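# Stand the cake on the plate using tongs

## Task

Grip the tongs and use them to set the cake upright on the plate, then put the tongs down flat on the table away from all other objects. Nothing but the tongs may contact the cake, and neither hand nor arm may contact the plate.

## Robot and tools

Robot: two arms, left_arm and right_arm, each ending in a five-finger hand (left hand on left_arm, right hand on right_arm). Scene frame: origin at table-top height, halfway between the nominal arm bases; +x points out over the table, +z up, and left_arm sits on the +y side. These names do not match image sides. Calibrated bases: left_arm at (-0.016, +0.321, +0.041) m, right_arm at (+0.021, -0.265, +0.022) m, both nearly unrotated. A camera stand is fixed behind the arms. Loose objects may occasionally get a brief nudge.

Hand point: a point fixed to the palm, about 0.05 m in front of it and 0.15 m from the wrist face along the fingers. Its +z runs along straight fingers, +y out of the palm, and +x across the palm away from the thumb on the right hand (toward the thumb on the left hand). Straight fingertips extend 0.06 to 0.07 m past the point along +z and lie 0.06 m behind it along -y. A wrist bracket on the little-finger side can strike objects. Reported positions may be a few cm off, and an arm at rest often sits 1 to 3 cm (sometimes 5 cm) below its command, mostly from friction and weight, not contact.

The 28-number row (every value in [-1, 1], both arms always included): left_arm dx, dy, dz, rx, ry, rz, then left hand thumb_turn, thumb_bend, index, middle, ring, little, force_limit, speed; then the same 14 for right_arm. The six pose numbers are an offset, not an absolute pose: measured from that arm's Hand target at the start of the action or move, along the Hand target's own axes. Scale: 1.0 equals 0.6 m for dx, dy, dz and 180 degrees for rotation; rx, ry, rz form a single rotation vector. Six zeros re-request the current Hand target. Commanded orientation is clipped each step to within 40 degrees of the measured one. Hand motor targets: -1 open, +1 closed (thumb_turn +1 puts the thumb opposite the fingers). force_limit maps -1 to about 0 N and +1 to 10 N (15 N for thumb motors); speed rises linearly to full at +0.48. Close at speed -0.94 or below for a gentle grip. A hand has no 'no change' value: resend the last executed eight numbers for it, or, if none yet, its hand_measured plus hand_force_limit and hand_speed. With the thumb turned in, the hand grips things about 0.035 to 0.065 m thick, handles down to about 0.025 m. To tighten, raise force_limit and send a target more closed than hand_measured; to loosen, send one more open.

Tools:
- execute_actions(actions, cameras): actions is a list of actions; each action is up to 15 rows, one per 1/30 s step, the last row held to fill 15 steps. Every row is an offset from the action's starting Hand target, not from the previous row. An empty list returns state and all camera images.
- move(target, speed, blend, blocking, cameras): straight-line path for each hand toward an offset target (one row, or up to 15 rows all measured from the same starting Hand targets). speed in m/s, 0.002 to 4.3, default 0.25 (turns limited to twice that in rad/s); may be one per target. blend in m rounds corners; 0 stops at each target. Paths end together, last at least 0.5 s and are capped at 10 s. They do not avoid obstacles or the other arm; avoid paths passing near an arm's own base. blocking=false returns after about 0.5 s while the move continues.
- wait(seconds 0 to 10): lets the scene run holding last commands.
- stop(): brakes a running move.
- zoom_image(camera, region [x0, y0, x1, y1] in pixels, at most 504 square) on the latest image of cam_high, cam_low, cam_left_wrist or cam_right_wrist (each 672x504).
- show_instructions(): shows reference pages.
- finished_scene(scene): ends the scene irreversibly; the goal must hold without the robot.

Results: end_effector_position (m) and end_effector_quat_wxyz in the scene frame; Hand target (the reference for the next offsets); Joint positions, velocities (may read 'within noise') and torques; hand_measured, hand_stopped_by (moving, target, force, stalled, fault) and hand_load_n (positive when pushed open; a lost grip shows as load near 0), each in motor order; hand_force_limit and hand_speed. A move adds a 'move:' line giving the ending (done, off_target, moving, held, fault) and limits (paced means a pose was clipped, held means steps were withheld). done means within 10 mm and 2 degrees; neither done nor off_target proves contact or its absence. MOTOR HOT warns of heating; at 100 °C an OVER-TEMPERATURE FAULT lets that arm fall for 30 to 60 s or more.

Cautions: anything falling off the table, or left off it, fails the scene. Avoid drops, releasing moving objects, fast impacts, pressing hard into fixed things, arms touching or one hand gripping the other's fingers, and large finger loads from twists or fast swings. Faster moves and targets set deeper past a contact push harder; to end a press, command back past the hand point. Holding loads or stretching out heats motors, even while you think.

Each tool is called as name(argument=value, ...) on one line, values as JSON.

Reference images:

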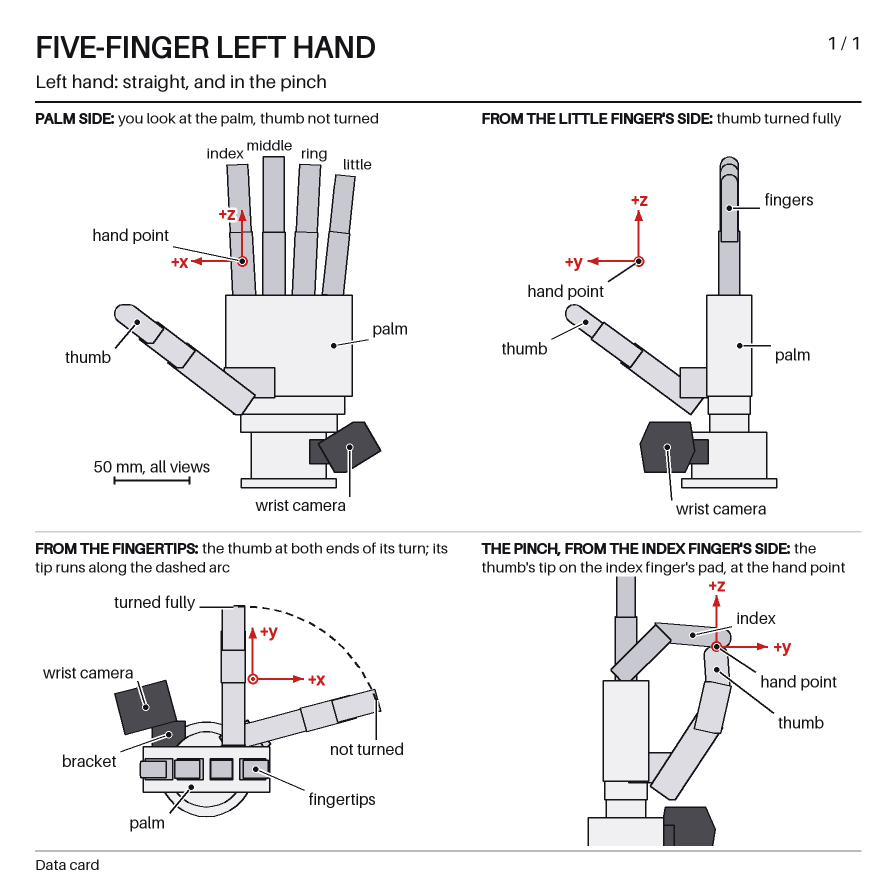

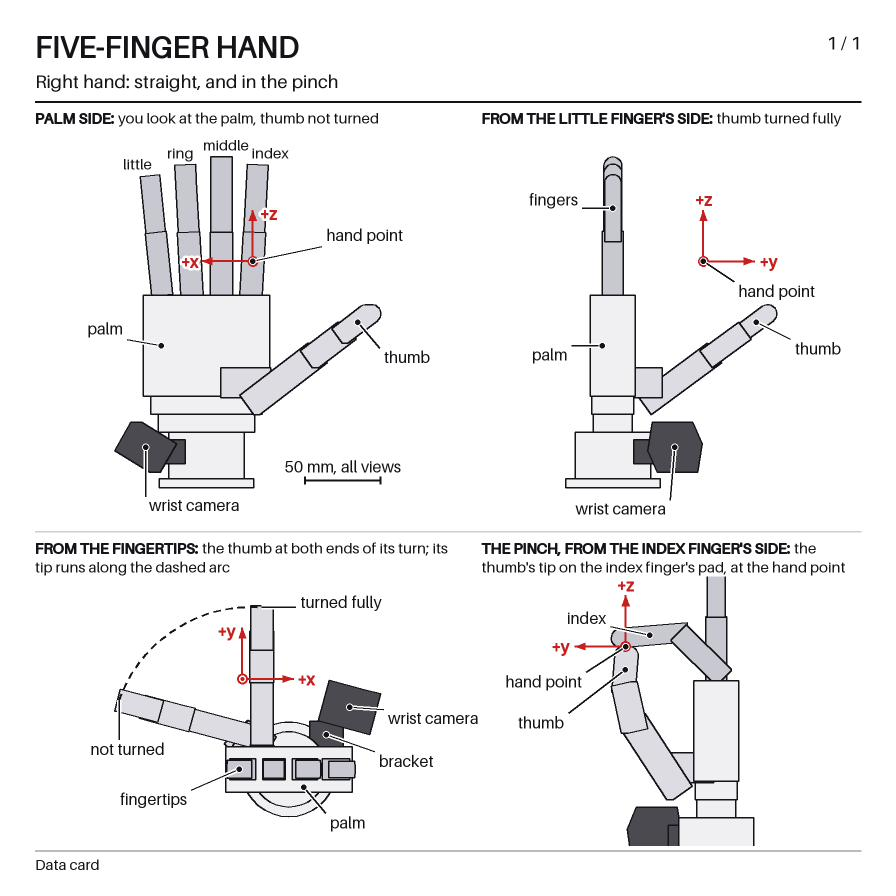

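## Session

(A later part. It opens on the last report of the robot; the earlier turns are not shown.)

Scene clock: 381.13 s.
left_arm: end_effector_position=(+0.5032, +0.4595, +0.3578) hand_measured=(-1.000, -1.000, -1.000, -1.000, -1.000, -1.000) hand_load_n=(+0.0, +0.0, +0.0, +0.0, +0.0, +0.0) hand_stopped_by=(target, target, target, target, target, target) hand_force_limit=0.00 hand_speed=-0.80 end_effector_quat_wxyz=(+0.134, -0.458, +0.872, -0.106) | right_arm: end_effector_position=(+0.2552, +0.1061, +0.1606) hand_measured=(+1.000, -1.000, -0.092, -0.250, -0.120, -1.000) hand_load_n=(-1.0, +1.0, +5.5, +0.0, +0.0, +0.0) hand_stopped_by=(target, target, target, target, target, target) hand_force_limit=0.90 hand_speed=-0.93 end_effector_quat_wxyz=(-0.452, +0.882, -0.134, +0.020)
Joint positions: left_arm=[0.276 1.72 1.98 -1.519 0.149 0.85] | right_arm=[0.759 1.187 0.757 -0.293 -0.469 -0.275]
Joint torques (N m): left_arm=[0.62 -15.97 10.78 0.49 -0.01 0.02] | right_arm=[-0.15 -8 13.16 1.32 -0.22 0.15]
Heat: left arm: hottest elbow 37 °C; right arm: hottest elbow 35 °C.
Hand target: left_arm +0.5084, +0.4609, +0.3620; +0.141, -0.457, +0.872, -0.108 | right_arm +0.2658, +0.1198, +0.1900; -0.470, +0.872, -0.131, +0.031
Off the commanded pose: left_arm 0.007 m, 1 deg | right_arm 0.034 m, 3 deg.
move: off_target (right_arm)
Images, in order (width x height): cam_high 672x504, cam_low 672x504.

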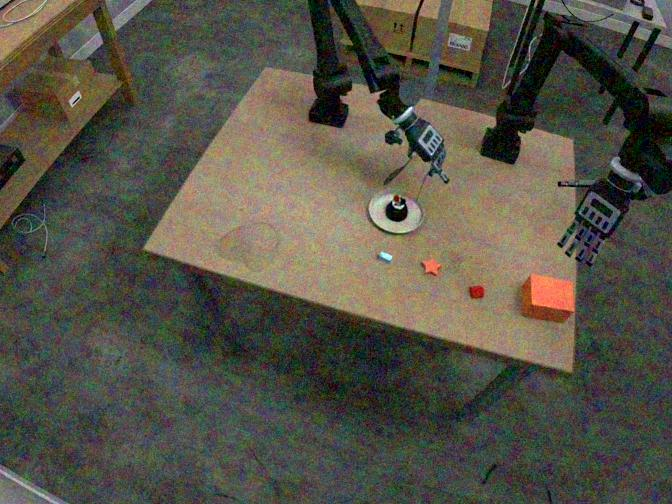

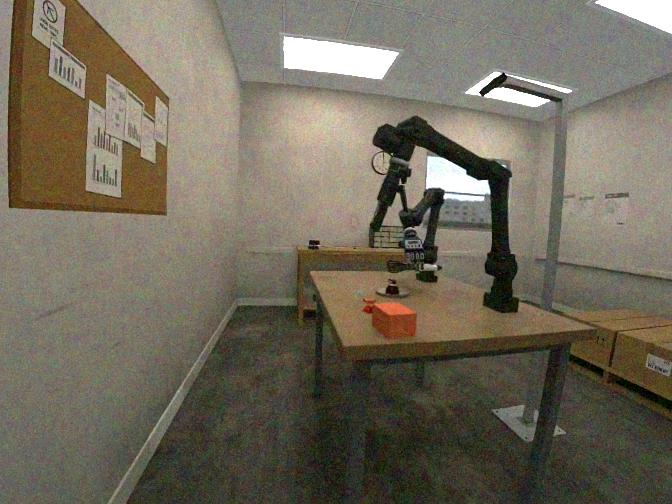

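move(target=[[0,0,0,0,0,0,-1,-1,-1,-1,-1,-1,0,-0.8,0.1433,0.1195,-0.2262,0.0097,0.115,0.077,1,-1,-0.09,-0.25,-0.12,-1,0.9,-0.93],[0,0,0,0,0,0,-1,-1,-1,-1,-1,-1,0,-0.8,0.2878,0.2530,-0.4432,0.0194,0.23,0.154,1,-1,-0.09,-0.25,-0.12,-1,0.9,-0.93]], speed=0.15, blend=[0.03,0], cameras=["cam_high","cam_low"])

zoom_image(camera="cam_high", region=[280, 120, 440, 260])

Scene clock: 404.20 s.
left_arm: end_effector_position=(+0.5032, +0.4595, +0.3578) hand_measured=(-1.000, -1.000, -1.000, -1.000, -1.000, -1.000) hand_load_n=(+0.0, +0.0, +0.0, +0.0, +0.0, +0.0) hand_stopped_by=(target, target, target, target, target, target) hand_force_limit=0.00 hand_speed=-0.80 end_effector_quat_wxyz=(+0.134, -0.458, +0.872, -0.106) | right_arm: end_effector_position=(+0.3532, -0.2172, +0.1979) hand_measured=(+1.000, -1.000, -0.092, -0.250, -0.120, -1.000) hand_load_n=(-1.0, +0.5, +5.0, -0.5, +0.0, +0.0) hand_stopped_by=(target, target, target, target, target, target) hand_force_limit=0.90 hand_speed=-0.93 end_effector_quat_wxyz=(-0.416, +0.733, -0.489, +0.226)
Joint positions: left_arm=[0.276 1.72 1.98 -1.519 0.149 0.85] | right_arm=[-0.21 0.796 0.611 -0.517 -0.546 -0.324]
Joint torques (N m): left_arm=[0.44 -15.74 10.81 0.51 -0.02 -0.01] | right_arm=[-0.97 -0.91 10.55 1.26 -0.53 -0.2]
Heat: left arm: hottest elbow 38 °C; right arm: hottest elbow 37 °C.
Hand target: left_arm +0.5084, +0.4609, +0.3620; +0.141, -0.457, +0.872, -0.108 | right_arm +0.3547, -0.2203, +0.1999; -0.413, +0.735, -0.487, +0.227
Off the commanded pose: left_arm 0.007 m, 1 deg | right_arm 0.004 m, 0 deg.
move: done
Images, in order (width x height): cam_high 672x504, cam_low 672x504.

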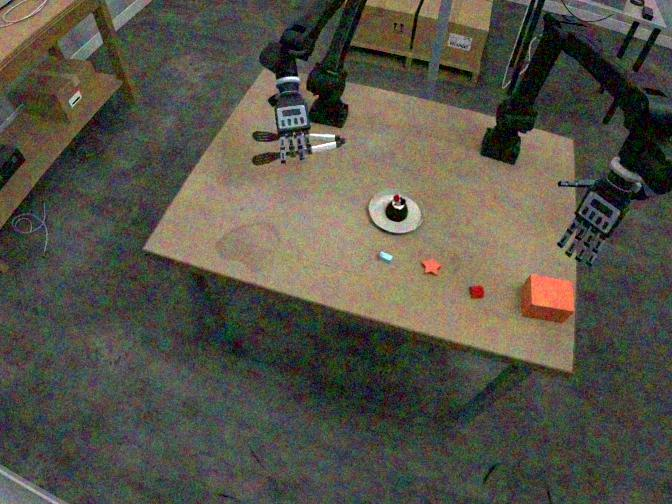

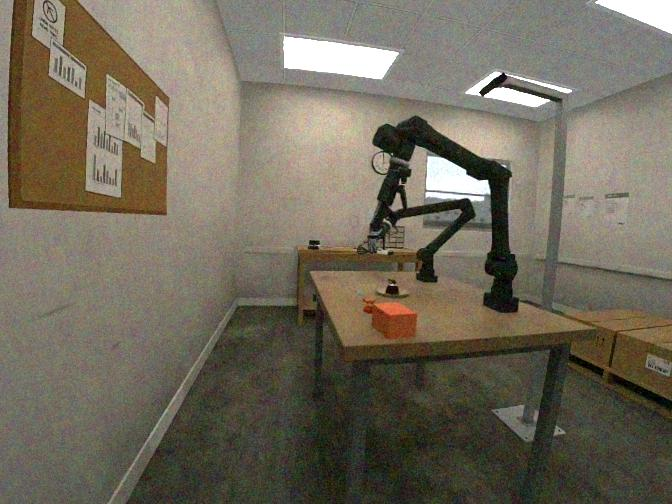

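Scaled by 3.150 from the camera's 672x504 image, which has a finer 960x720 frame.

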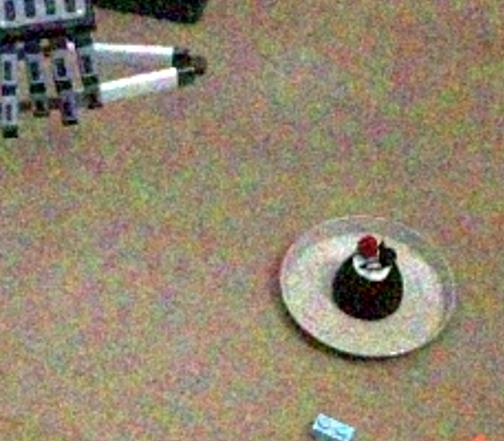

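zoom_image(camera="cam_low", region=[340, 220, 420, 280])

Scaled by 6.300 from the camera's 672x504 image, which has a finer 960x720 frame.

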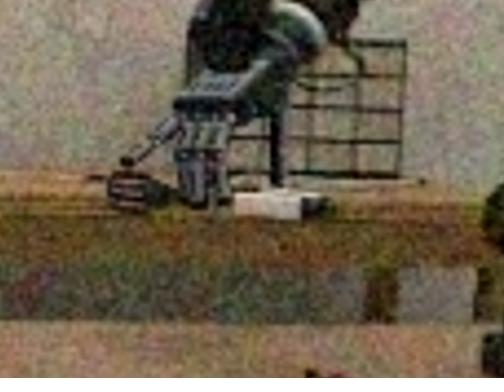

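move(target=[0,0,0,0,0,0,-1,-1,-1,-1,-1,-1,0,-0.8,0.0150,0.1794,0.1203,0,0,0,1,-1,-0.09,-0.25,-0.12,-1,0.9,-0.93], speed=0.12, cameras=["cam_high","cam_low"])

zoom_image(camera="cam_low", region=[340, 240, 420, 300])

Scene clock: 413.97 s.
left_arm: end_effector_position=(+0.5032, +0.4595, +0.3578) hand_measured=(-1.000, -1.000, -1.000, -1.000, -1.000, -1.000) hand_load_n=(+0.0, +0.0, +0.0, +0.0, +0.0, +0.0) hand_stopped_by=(target, target, target, target, target, target) hand_force_limit=0.00 hand_speed=-0.80 end_effector_quat_wxyz=(+0.134, -0.458, +0.872, -0.106) | right_arm: end_effector_position=(+0.3506, -0.2179, +0.0695) hand_measured=(+1.000, -1.000, -0.092, -0.250, -0.120, -1.000) hand_load_n=(-1.0, +1.0, +5.5, +0.0, +0.0, +0.0) hand_stopped_by=(target, target, target, target, target, target) hand_force_limit=0.90 hand_speed=-0.93 end_effector_quat_wxyz=(-0.411, +0.735, -0.492, +0.219)
Joint positions: left_arm=[0.276 1.72 1.98 -1.519 0.149 0.85] | right_arm=[-0.213 1.022 0.356 -0.058 -0.546 -0.331]
Joint torques (N m): left_arm=[0.26 -16.26 10.8 0.44 -0.03 0.01] | right_arm=[-0.79 -1.73 7.94 2.73 -0.53 -0.13]
Heat: left arm: hottest elbow 38 °C; right arm: hottest elbow 37 °C.
Hand target: left_arm +0.5084, +0.4609, +0.3620; +0.141, -0.457, +0.872, -0.108 | right_arm +0.3547, -0.2204, +0.0699; -0.413, +0.735, -0.487, +0.227
Off the commanded pose: left_arm 0.007 m, 1 deg | right_arm 0.005 m, 1 deg.
move: done
Images, in order (width x height): cam_high 672x504, cam_low 672x504.

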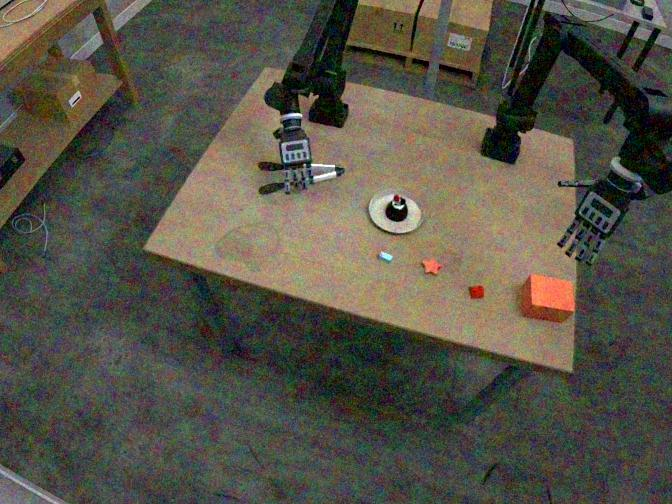

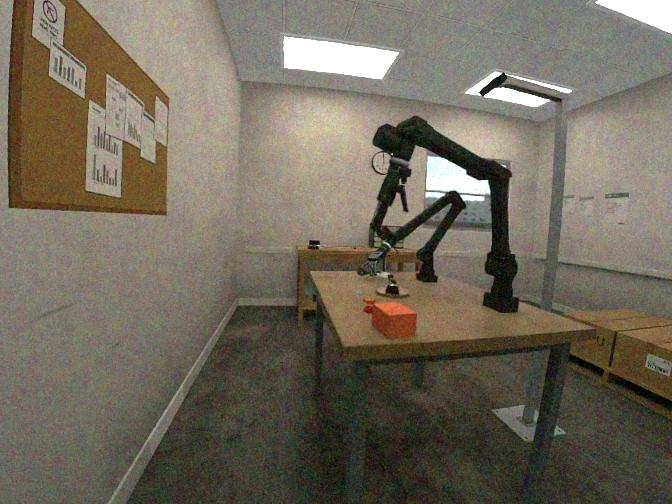

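Scaled by 6.300 from the camera's 672x504 image, which has a finer 960x720 frame.

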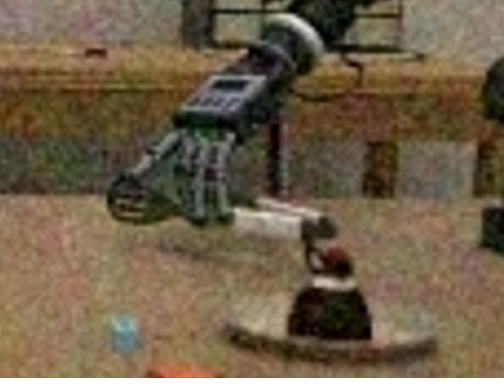

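move(target=[0,0,0,0,0,0,-1,-1,-1,-1,-1,-1,0,-0.8,0.0025,0.0304,0.0204,0,0,0,1,-1,-0.09,-0.25,-0.12,-1,0.9,-0.93], speed=0.05, cameras=["cam_low"])

zoom_image(camera="cam_low", region=[340, 240, 420, 300])

Scene clock: 419.97 s.
left_arm: end_effector_position=(+0.5032, +0.4595, +0.3578) hand_measured=(-1.000, -1.000, -1.000, -1.000, -1.000, -1.000) hand_load_n=(+0.0, -0.5, +0.0, +0.0, +0.0, +0.0) hand_stopped_by=(target, target, target, target, target, target) hand_force_limit=0.00 hand_speed=-0.80 end_effector_quat_wxyz=(+0.134, -0.458, +0.872, -0.106) | right_arm: end_effector_position=(+0.3515, -0.2181, +0.0483) hand_measured=(+1.000, -1.000, -0.092, -0.250, -0.120, -1.000) hand_load_n=(-1.0, +1.0, +5.5, +0.0, -0.5, +0.0) hand_stopped_by=(target, target, target, target, target, target) hand_force_limit=0.90 hand_speed=-0.93 end_effector_quat_wxyz=(-0.411, +0.735, -0.492, +0.220)
Joint positions: left_arm=[0.276 1.72 1.98 -1.519 0.149 0.85] | right_arm=[-0.213 1.099 0.324 0.053 -0.546 -0.331]
Joint torques (N m): left_arm=[-0.03 -16.03 10.86 0.51 -0.04 0.02] | right_arm=[-0.79 -2.37 7.21 2.7 -0.52 -0.13]
Heat: left arm: hottest elbow 38 °C; right arm: hottest elbow 37 °C.
Hand target: left_arm +0.5084, +0.4609, +0.3620; +0.141, -0.457, +0.872, -0.108 | right_arm +0.3547, -0.2203, +0.0480; -0.413, +0.735, -0.487, +0.227
Off the commanded pose: left_arm 0.007 m, 1 deg | right_arm 0.004 m, 1 deg.
move: done
Images, in order (width x height): cam_low 672x504.

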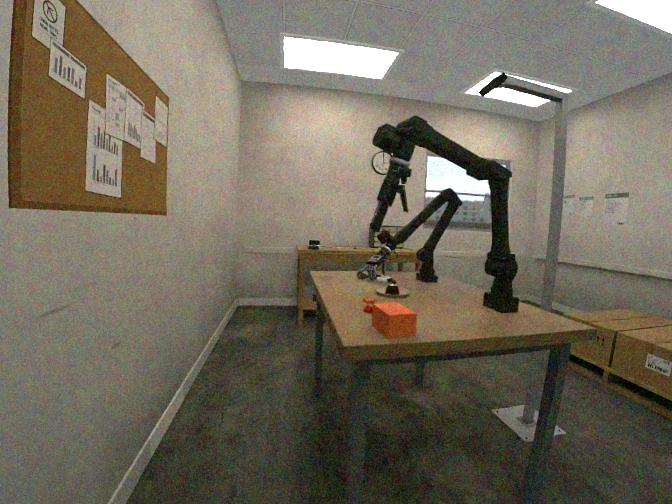

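Scaled by 6.300 from the camera's 672x504 image, which has a finer 960x720 frame.

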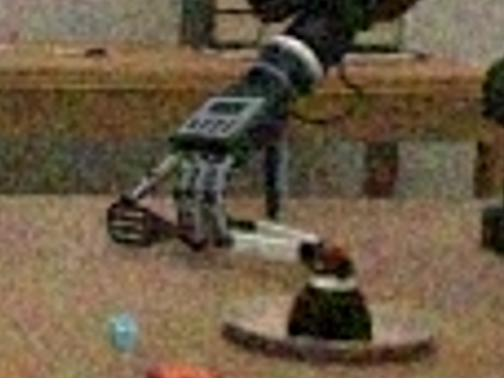

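move(target=[0,0,0,0,0,0,-1,-1,-1,-1,-1,-1,0,-0.8,0,0,0,0,0.0124,-0.0184,1,-1,-0.09,-0.25,-0.12,-1,0.9,-0.93], speed=0.05, cameras=["cam_low"])

zoom_image(camera="cam_low", region=[340, 240, 420, 300])

Scene clock: 425.63 s.
left_arm: end_effector_position=(+0.5032, +0.4595, +0.3578) hand_measured=(-1.000, -1.000, -1.000, -1.000, -1.000, -1.000) hand_load_n=(+0.0, +0.0, +0.0, +0.0, +0.0, +0.0) hand_stopped_by=(target, target, target, target, target, target) hand_force_limit=0.00 hand_speed=-0.80 end_effector_quat_wxyz=(+0.134, -0.458, +0.872, -0.106) | right_arm: end_effector_position=(+0.3498, -0.2213, +0.0425) hand_measured=(+1.000, -1.000, -0.092, -0.250, -0.120, -1.000) hand_load_n=(-1.0, +1.0, +5.5, +0.0, +0.0, +0.0) hand_stopped_by=(target, target, target, target, target, target) hand_force_limit=0.90 hand_speed=-0.93 end_effector_quat_wxyz=(-0.393, +0.741, -0.489, +0.238)
Joint positions: left_arm=[0.276 1.72 1.98 -1.519 0.149 0.85] | right_arm=[-0.19 1.087 0.308 0.065 -0.487 -0.346]
Joint torques (N m): left_arm=[0.38 -15.91 10.77 0.44 -0.03 0.01] | right_arm=[0.38 -4.13 7.23 2.76 -0.23 -0.18]
Heat: left arm: hottest elbow 38 °C; right arm: hottest elbow 36 °C.
Hand target: left_arm +0.5084, +0.4609, +0.3620; +0.141, -0.457, +0.872, -0.108 | right_arm +0.3547, -0.2202, +0.0480; -0.397, +0.744, -0.474, +0.253
Off the commanded pose: left_arm 0.007 m, 1 deg | right_arm 0.007 m, 3 deg.
move: off_target (right_arm)
Images, in order (width x height): cam_low 672x504.

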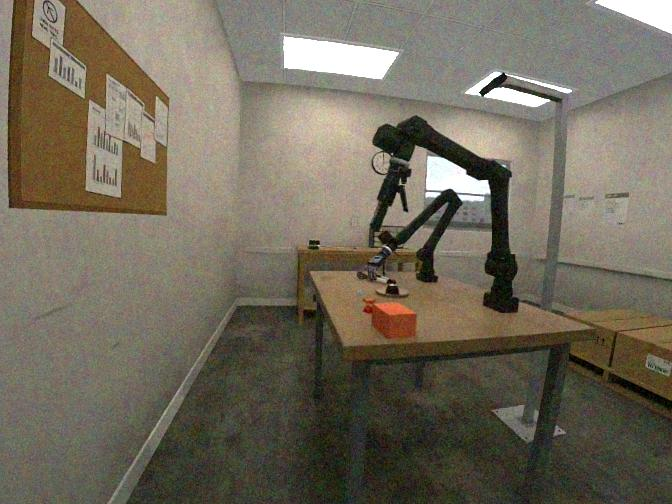

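Scaled by 6.300 from the camera's 672x504 image, which has a finer 960x720 frame.

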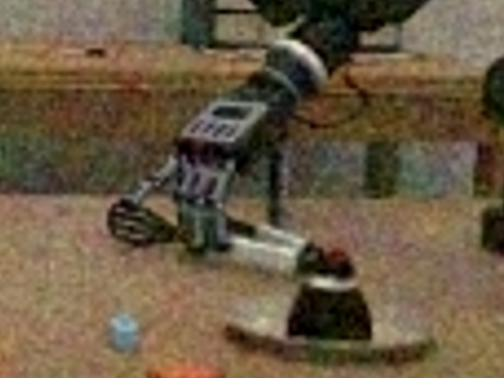

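move(target=[0,0,0,0,0,0,-1,-1,-1,-1,-1,-1,0,-0.8,0,0.0097,0.0065,0,0,0,1,-1,-0.09,-0.25,-0.12,-1,0.9,-0.93], speed=0.03, cameras=["cam_low","cam_high"])

zoom_image(camera="cam_low", region=[340, 240, 420, 300])

Scene clock: 430.57 s.
left_arm: end_effector_position=(+0.5032, +0.4595, +0.3578) hand_measured=(-1.000, -1.000, -1.000, -1.000, -1.000, -1.000) hand_load_n=(+0.0, +0.0, +0.0, +0.0, +0.0, +0.0) hand_stopped_by=(target, target, target, target, target, target) hand_force_limit=0.00 hand_speed=-0.80 end_effector_quat_wxyz=(+0.134, -0.458, +0.872, -0.106) | right_arm: end_effector_position=(+0.3520, -0.2218, +0.0415) hand_measured=(+1.000, -1.000, -0.092, -0.250, -0.120, -1.000) hand_load_n=(-0.5, +1.0, +5.5, +0.0, +0.0, +0.0) hand_stopped_by=(target, target, target, target, target, target) hand_force_limit=0.90 hand_speed=-0.93 end_effector_quat_wxyz=(-0.396, +0.740, -0.485, +0.247)
Joint positions: left_arm=[0.276 1.72 1.98 -1.519 0.149 0.85] | right_arm=[-0.19 1.094 0.298 0.102 -0.486 -0.347]
Joint torques (N m): left_arm=[0.5 -16.32 10.74 0.51 -0.02 0.02] | right_arm=[0.38 -2.26 7.12 2.8 -0.22 -0.19]
Heat: left arm: hottest elbow 38 °C; right arm: hottest elbow 36 °C.
Hand target: left_arm +0.5084, +0.4609, +0.3620; +0.141, -0.457, +0.872, -0.108 | right_arm +0.3548, -0.2203, +0.0410; -0.397, +0.744, -0.474, +0.253
Off the commanded pose: left_arm 0.007 m, 1 deg | right_arm 0.003 m, 2 deg.
move: done
Images, in order (width x height): cam_high 672x504, cam_low 672x504.

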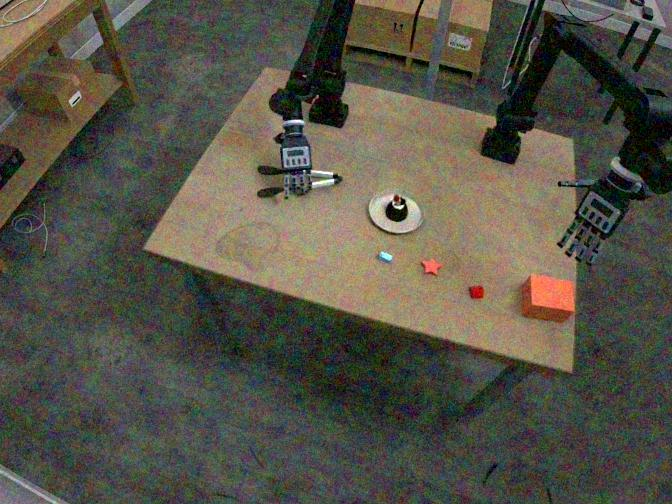

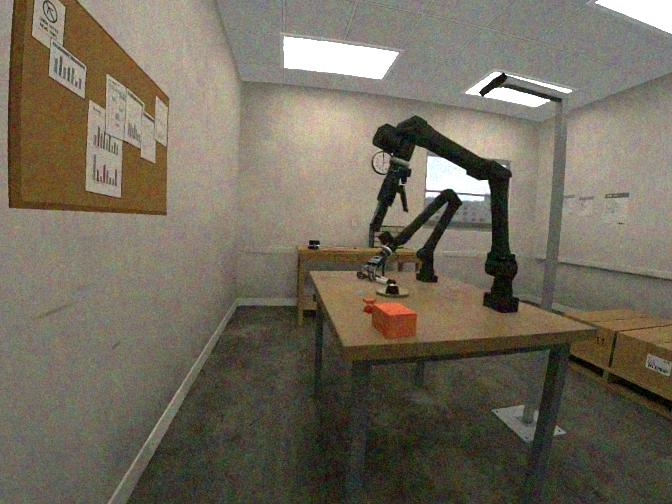

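Scaled by 6.300 from the camera's 672x504 image, which has a finer 960x720 frame.

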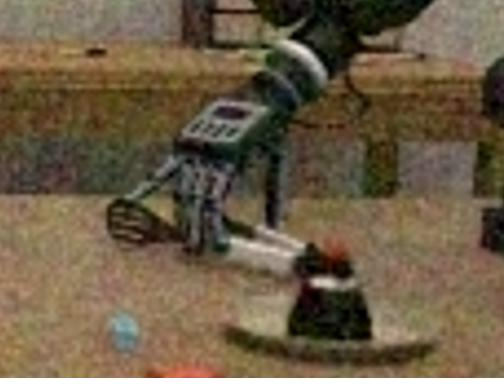

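move(target=[0,0,0,0,0,0,-1,-1,-1,-1,-1,-1,0,-0.8,0,0.0055,0.0037,0,0,0,1,-1,-0.09,-0.25,-0.12,-1,0.9,-0.93], speed=0.03, cameras=["cam_low"])

zoom_image(camera="cam_low", region=[340, 240, 420, 300])

Scene clock: 434.13 s.
left_arm: end_effector_position=(+0.5032, +0.4595, +0.3578) hand_measured=(-1.000, -1.000, -1.000, -1.000, -1.000, -1.000) hand_load_n=(+0.0, +0.0, +0.0, +0.0, +0.0, +0.0) hand_stopped_by=(target, target, target, target, target, target) hand_force_limit=0.00 hand_speed=-0.80 end_effector_quat_wxyz=(+0.134, -0.458, +0.872, -0.106) | right_arm: end_effector_position=(+0.3525, -0.2219, +0.0381) hand_measured=(+1.000, -1.000, -0.092, -0.250, -0.120, -1.000) hand_load_n=(-0.5, +1.0, +5.0, +0.0, +0.0, +0.0) hand_stopped_by=(target, target, target, target, target, target) hand_force_limit=0.90 hand_speed=-0.93 end_effector_quat_wxyz=(-0.396, +0.740, -0.484, +0.247)
Joint positions: left_arm=[0.276 1.72 1.98 -1.519 0.149 0.85] | right_arm=[-0.19 1.109 0.293 0.125 -0.486 -0.347]
Joint torques (N m): left_arm=[0.32 -16.15 10.81 0.51 -0.05 0] | right_arm=[0.38 -2.02 6.95 2.78 -0.22 -0.19]
Heat: left arm: hottest elbow 38 °C; right arm: hottest elbow 35 °C.
Hand target: left_arm +0.5084, +0.4609, +0.3620; +0.141, -0.457, +0.872, -0.108 | right_arm +0.3547, -0.2203, +0.0370; -0.397, +0.744, -0.474, +0.253
Off the commanded pose: left_arm 0.007 m, 1 deg | right_arm 0.003 m, 1 deg.
move: done
Images, in order (width x height): cam_low 672x504.

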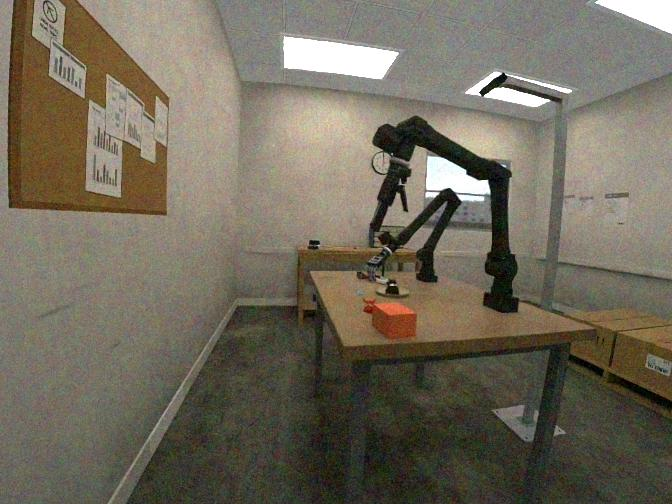

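Scaled by 6.300 from the camera's 672x504 image, which has a finer 960x720 frame.

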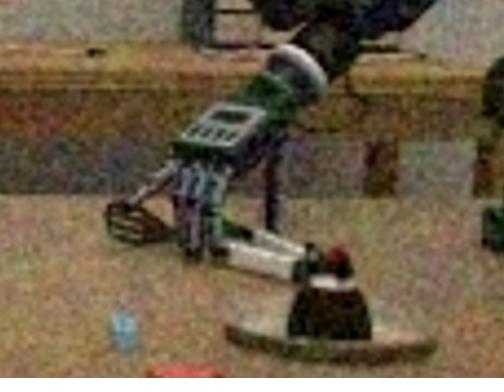

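move(target=[0,0,0,0,0,0,-1,-1,-1,-1,-1,-1,0,-0.8,0,0.0048,0.0032,0,0,0,1,-1,-0.09,-0.25,-0.12,-1,0.9,-0.93], speed=0.03, cameras=["cam_low"])

zoom_image(camera="cam_low", region=[340, 240, 420, 300])

Scene clock: 437.30 s.
left_arm: end_effector_position=(+0.5032, +0.4595, +0.3578) hand_measured=(-1.000, -1.000, -1.000, -1.000, -1.000, -1.000) hand_load_n=(+0.0, +0.0, +0.0, +0.0, +0.0, +0.0) hand_stopped_by=(target, target, target, target, target, target) hand_force_limit=0.00 hand_speed=-0.80 end_effector_quat_wxyz=(+0.134, -0.458, +0.872, -0.106) | right_arm: end_effector_position=(+0.3553, -0.2223, +0.0376) hand_measured=(+1.000, -1.000, -0.092, -0.250, -0.120, -1.000) hand_load_n=(-1.0, +1.0, +4.5, +0.0, +0.0, +0.0) hand_stopped_by=(target, target, target, target, target, target) hand_force_limit=0.90 hand_speed=-0.93 end_effector_quat_wxyz=(-0.398, +0.739, -0.482, +0.251)
Joint positions: left_arm=[0.276 1.72 1.98 -1.519 0.149 0.85] | right_arm=[-0.189 1.121 0.293 0.145 -0.486 -0.347]
Joint torques (N m): left_arm=[0.26 -16.15 10.77 0.54 -0.03 0] | right_arm=[0.32 -2.14 6.52 2.71 -0.23 -0.19]
Heat: left arm: hottest elbow 38 °C; right arm: hottest elbow 35 °C.
Hand target: left_arm +0.5084, +0.4609, +0.3620; +0.141, -0.457, +0.872, -0.108 | right_arm +0.3548, -0.2203, +0.0336; -0.397, +0.744, -0.474, +0.253
Off the commanded pose: left_arm 0.007 m, 1 deg | right_arm 0.005 m, 1 deg.
move: done
Images, in order (width x height): cam_low 672x504.

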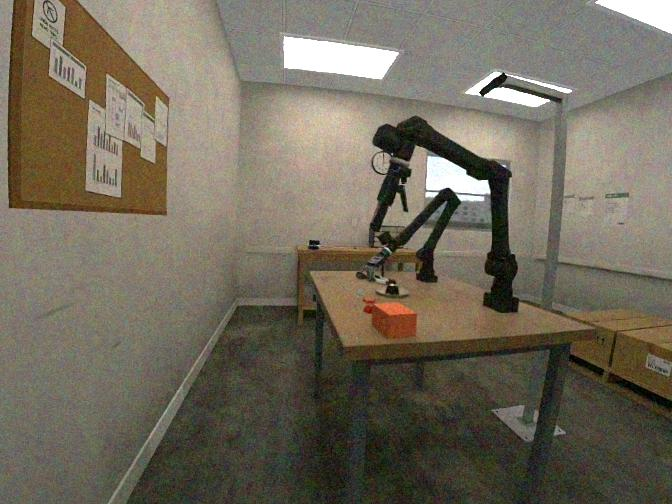

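Scaled by 6.300 from the camera's 672x504 image, which has a finer 960x720 frame.

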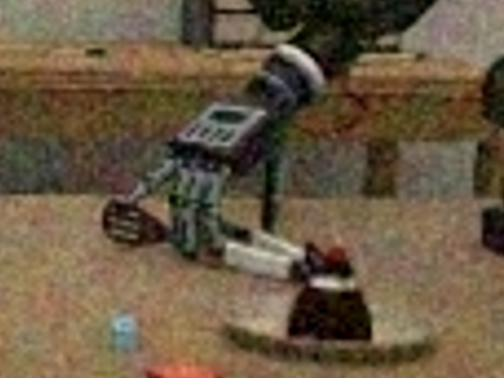

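move(target=[[0,0,0,0,0,0,-1,-1,-1,-1,-1,-1,0,-0.8,0,0,0,0,0,0,1,-1,-0.25,-0.35,-0.25,-1,0.9,-0.93],[0,0,0,0,0,0,-1,-1,-1,-1,-1,-1,0,-0.8,0,0,0,0,0,0,1,-1,-0.7,-0.7,-0.7,-1,0.9,-0.7]], speed=0.03, cameras=["cam_high","cam_low"])

zoom_image(camera="cam_high", region=[240, 130, 360, 220])

zoom_image(camera="cam_low", region=[340, 240, 420, 300])

Scene clock: 442.57 s.
left_arm: end_effector_position=(+0.5032, +0.4595, +0.3578) hand_measured=(-1.000, -1.000, -1.000, -1.000, -1.000, -1.000) hand_load_n=(+0.0, +0.0, +0.0, +0.0, +0.0, +0.0) hand_stopped_by=(target, target, target, target, target, target) hand_force_limit=0.00 hand_speed=-0.80 end_effector_quat_wxyz=(+0.134, -0.458, +0.872, -0.106) | right_arm: end_effector_position=(+0.3550, -0.2222, +0.0372) hand_measured=(+1.000, -1.000, -0.700, -0.700, -0.700, -1.000) hand_load_n=(-0.5, +0.0, +0.0, +0.0, +0.0, +0.0) hand_stopped_by=(target, target, target, target, target, target) hand_force_limit=0.90 hand_speed=-0.70 end_effector_quat_wxyz=(-0.398, +0.739, -0.482, +0.251)
Joint positions: left_arm=[0.276 1.72 1.98 -1.519 0.149 0.85] | right_arm=[-0.189 1.121 0.292 0.148 -0.486 -0.347]
Joint torques (N m): left_arm=[0.79 -16.03 10.82 0.51 -0.03 0.01] | right_arm=[0.32 -2.14 6.63 2.65 -0.23 -0.19]
Heat: left arm: hottest elbow 38 °C; right arm: hottest elbow 34 °C.
Hand target: left_arm +0.5084, +0.4609, +0.3620; +0.141, -0.457, +0.872, -0.108 | right_arm +0.3547, -0.2203, +0.0335; -0.397, +0.744, -0.474, +0.253
Off the commanded pose: left_arm 0.007 m, 1 deg | right_arm 0.004 m, 1 deg.
move: done
Images, in order (width x height): cam_high 672x504, cam_low 672x504.

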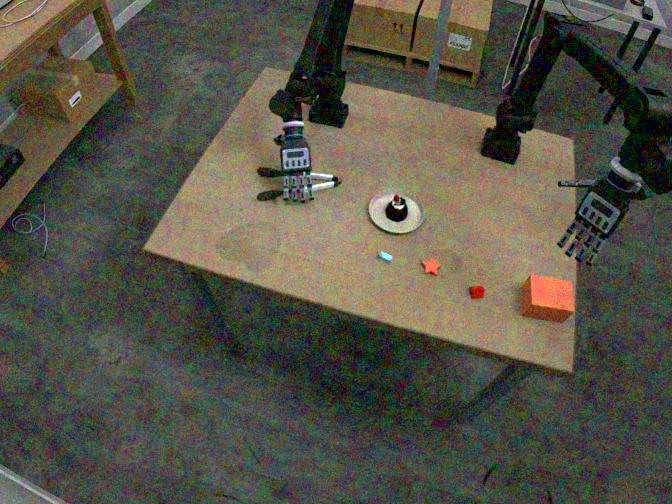

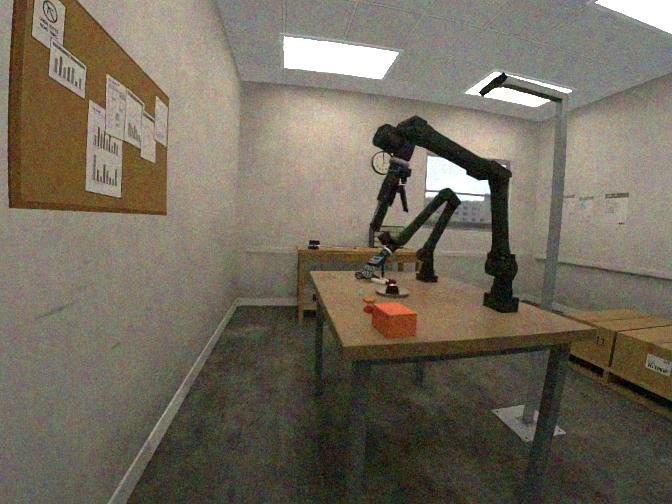

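Scaled by 4.200 from the camera's 672x504 image, which has a finer 960x720 frame.

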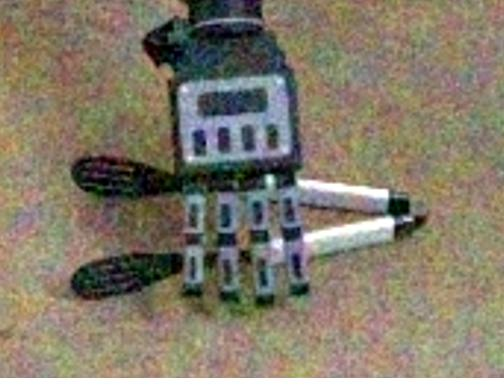

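Scaled by 6.300 from the camera's 672x504 image, which has a finer 960x720 frame.

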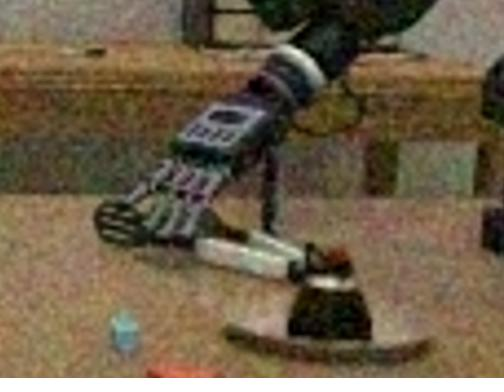

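move(target=[0,0,0,0,0,0,-1,-1,-1,-1,-1,-1,0,-0.8,0.0035,-0.0319,-0.0122,0,0,0,1,-1,-0.7,-0.7,-0.7,-1,0.9,-0.7], speed=0.04, cameras=["cam_high"])

zoom_image(camera="cam_high", region=[240, 130, 360, 220])

Scene clock: 453.73 s.
left_arm: end_effector_position=(+0.5032, +0.4595, +0.3578) hand_measured=(-1.000, -1.000, -1.000, -1.000, -1.000, -1.000) hand_load_n=(+0.0, +0.0, +0.0, +0.0, +0.0, +0.0) hand_stopped_by=(target, target, target, target, target, target) hand_force_limit=0.00 hand_speed=-0.80 end_effector_quat_wxyz=(+0.134, -0.458, +0.872, -0.106) | right_arm: end_effector_position=(+0.3461, -0.2199, +0.0396) hand_measured=(+1.000, -1.000, -0.700, -0.700, -0.700, -1.000) hand_load_n=(+0.0, +0.0, +0.0, +0.0, +0.0, +0.0) hand_stopped_by=(target, target, target, target, target, target) hand_force_limit=0.90 hand_speed=-0.70 end_effector_quat_wxyz=(-0.393, +0.742, -0.487, +0.240)
Joint positions: left_arm=[0.276 1.72 1.98 -1.519 0.149 0.85] | right_arm=[-0.186 1.081 0.292 0.082 -0.485 -0.347]
Joint torques (N m): left_arm=[0.32 -16.38 10.82 0.43 -0.01 0] | right_arm=[0.32 -3.84 9.84 1.21 -0.17 -0.16]
Heat: left arm: hottest elbow 38 °C; right arm: hottest elbow 33 °C.
Hand target: left_arm +0.5084, +0.4609, +0.3620; +0.141, -0.457, +0.872, -0.108 | right_arm +0.3596, -0.2203, +0.0534; -0.397, +0.744, -0.474, +0.253
Off the commanded pose: left_arm 0.007 m, 1 deg | right_arm 0.019 m, 2 deg.
move: off_target (right_arm)
Images, in order (width x height): cam_high 672x504.

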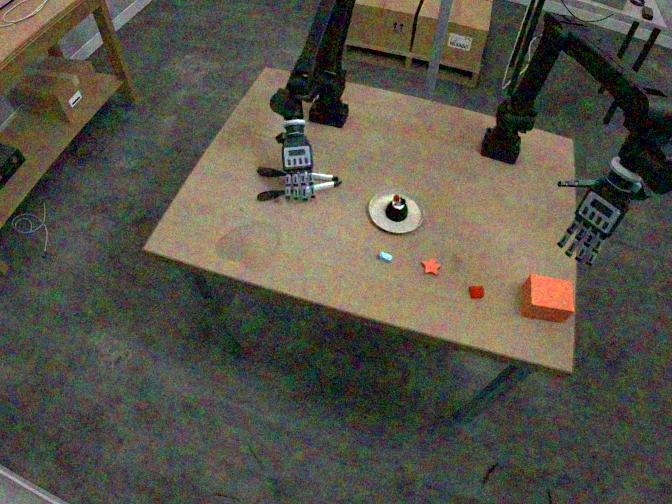

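Scaled by 4.200 from the camera's 672x504 image, which has a finer 960x720 frame.

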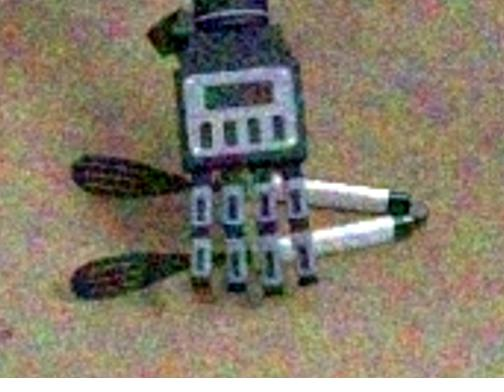

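move(target=[[0,0,0,0,0,0,-1,-1,-1,-1,-1,-1,0,-0.8,0.0057,-0.0482,-0.0178,0,0,0,1,-1,-0.7,-0.7,-0.7,-1,0.9,-0.7],[0,0,0,0,0,0,-1,-1,-1,-1,-1,-1,0,-0.8,0.0099,-0.247,-0.140,0,0,0,1,-1,-0.7,-0.7,-0.7,-1,0.9,-0.7]], speed=[0.04,0.12], cameras=["cam_high","cam_low"])

zoom_image(camera="cam_high", region=[240, 120, 440, 260])

zoom_image(camera="cam_low", region=[340, 240, 420, 300])

Scene clock: 461.50 s.
left_arm: end_effector_position=(+0.5032, +0.4595, +0.3578) hand_measured=(-1.000, -1.000, -1.000, -1.000, -1.000, -1.000) hand_load_n=(+0.0, +0.0, +0.0, +0.0, +0.0, +0.0) hand_stopped_by=(target, target, target, target, target, target) hand_force_limit=0.00 hand_speed=-0.80 end_effector_quat_wxyz=(+0.134, -0.458, +0.872, -0.106) | right_arm: end_effector_position=(+0.3633, -0.2206, +0.1984) hand_measured=(+1.000, -1.000, -0.700, -0.700, -0.700, -1.000) hand_load_n=(+0.0, +0.0, +0.0, +0.0, -0.5, +0.0) hand_stopped_by=(target, target, target, target, target, target) hand_force_limit=0.90 hand_speed=-0.70 end_effector_quat_wxyz=(-0.390, +0.745, -0.486, +0.237)
Joint positions: left_arm=[0.276 1.72 1.98 -1.519 0.149 0.85] | right_arm=[-0.176 0.831 0.646 -0.532 -0.478 -0.347]
Joint torques (N m): left_arm=[0.38 -16.21 10.77 0.44 -0.04 0.01] | right_arm=[0.32 -2.49 13.52 1.13 -0.19 -0.08]
Heat: left arm: hottest elbow 38 °C; right arm: hottest elbow 34 °C.
Hand target: left_arm +0.5084, +0.4609, +0.3620; +0.141, -0.457, +0.872, -0.108 | right_arm +0.3737, -0.2200, +0.2233; -0.397, +0.744, -0.474, +0.253
Off the commanded pose: left_arm 0.007 m, 1 deg | right_arm 0.027 m, 2 deg.
move: off_target (right_arm)
Images, in order (width x height): cam_high 672x504, cam_low 672x504.

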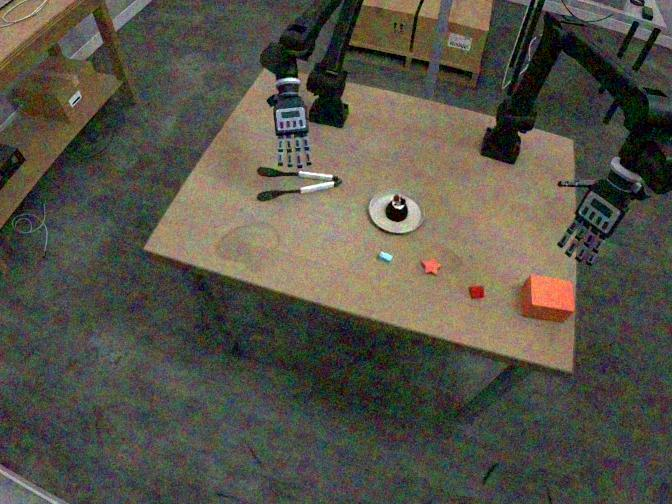

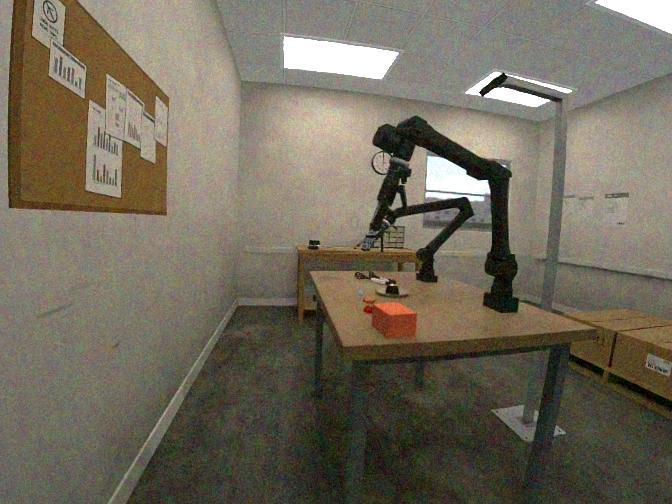

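Scaled by 2.520 from the camera's 672x504 image, which has a finer 960x720 frame.

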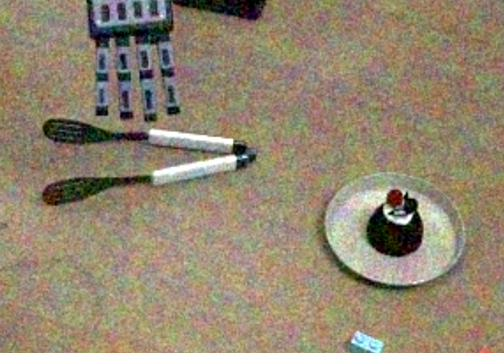

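Scaled by 6.300 from the camera's 672x504 image, which has a finer 960x720 frame.

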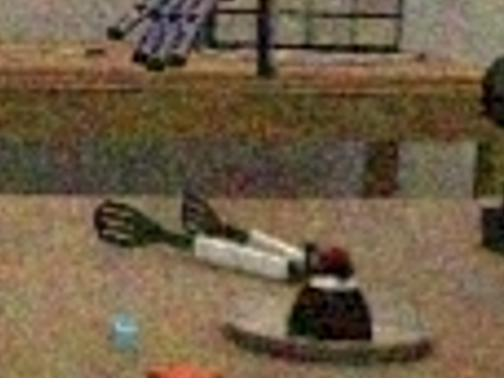

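finished_scene(scene=2)

The scene is finished: the task was done.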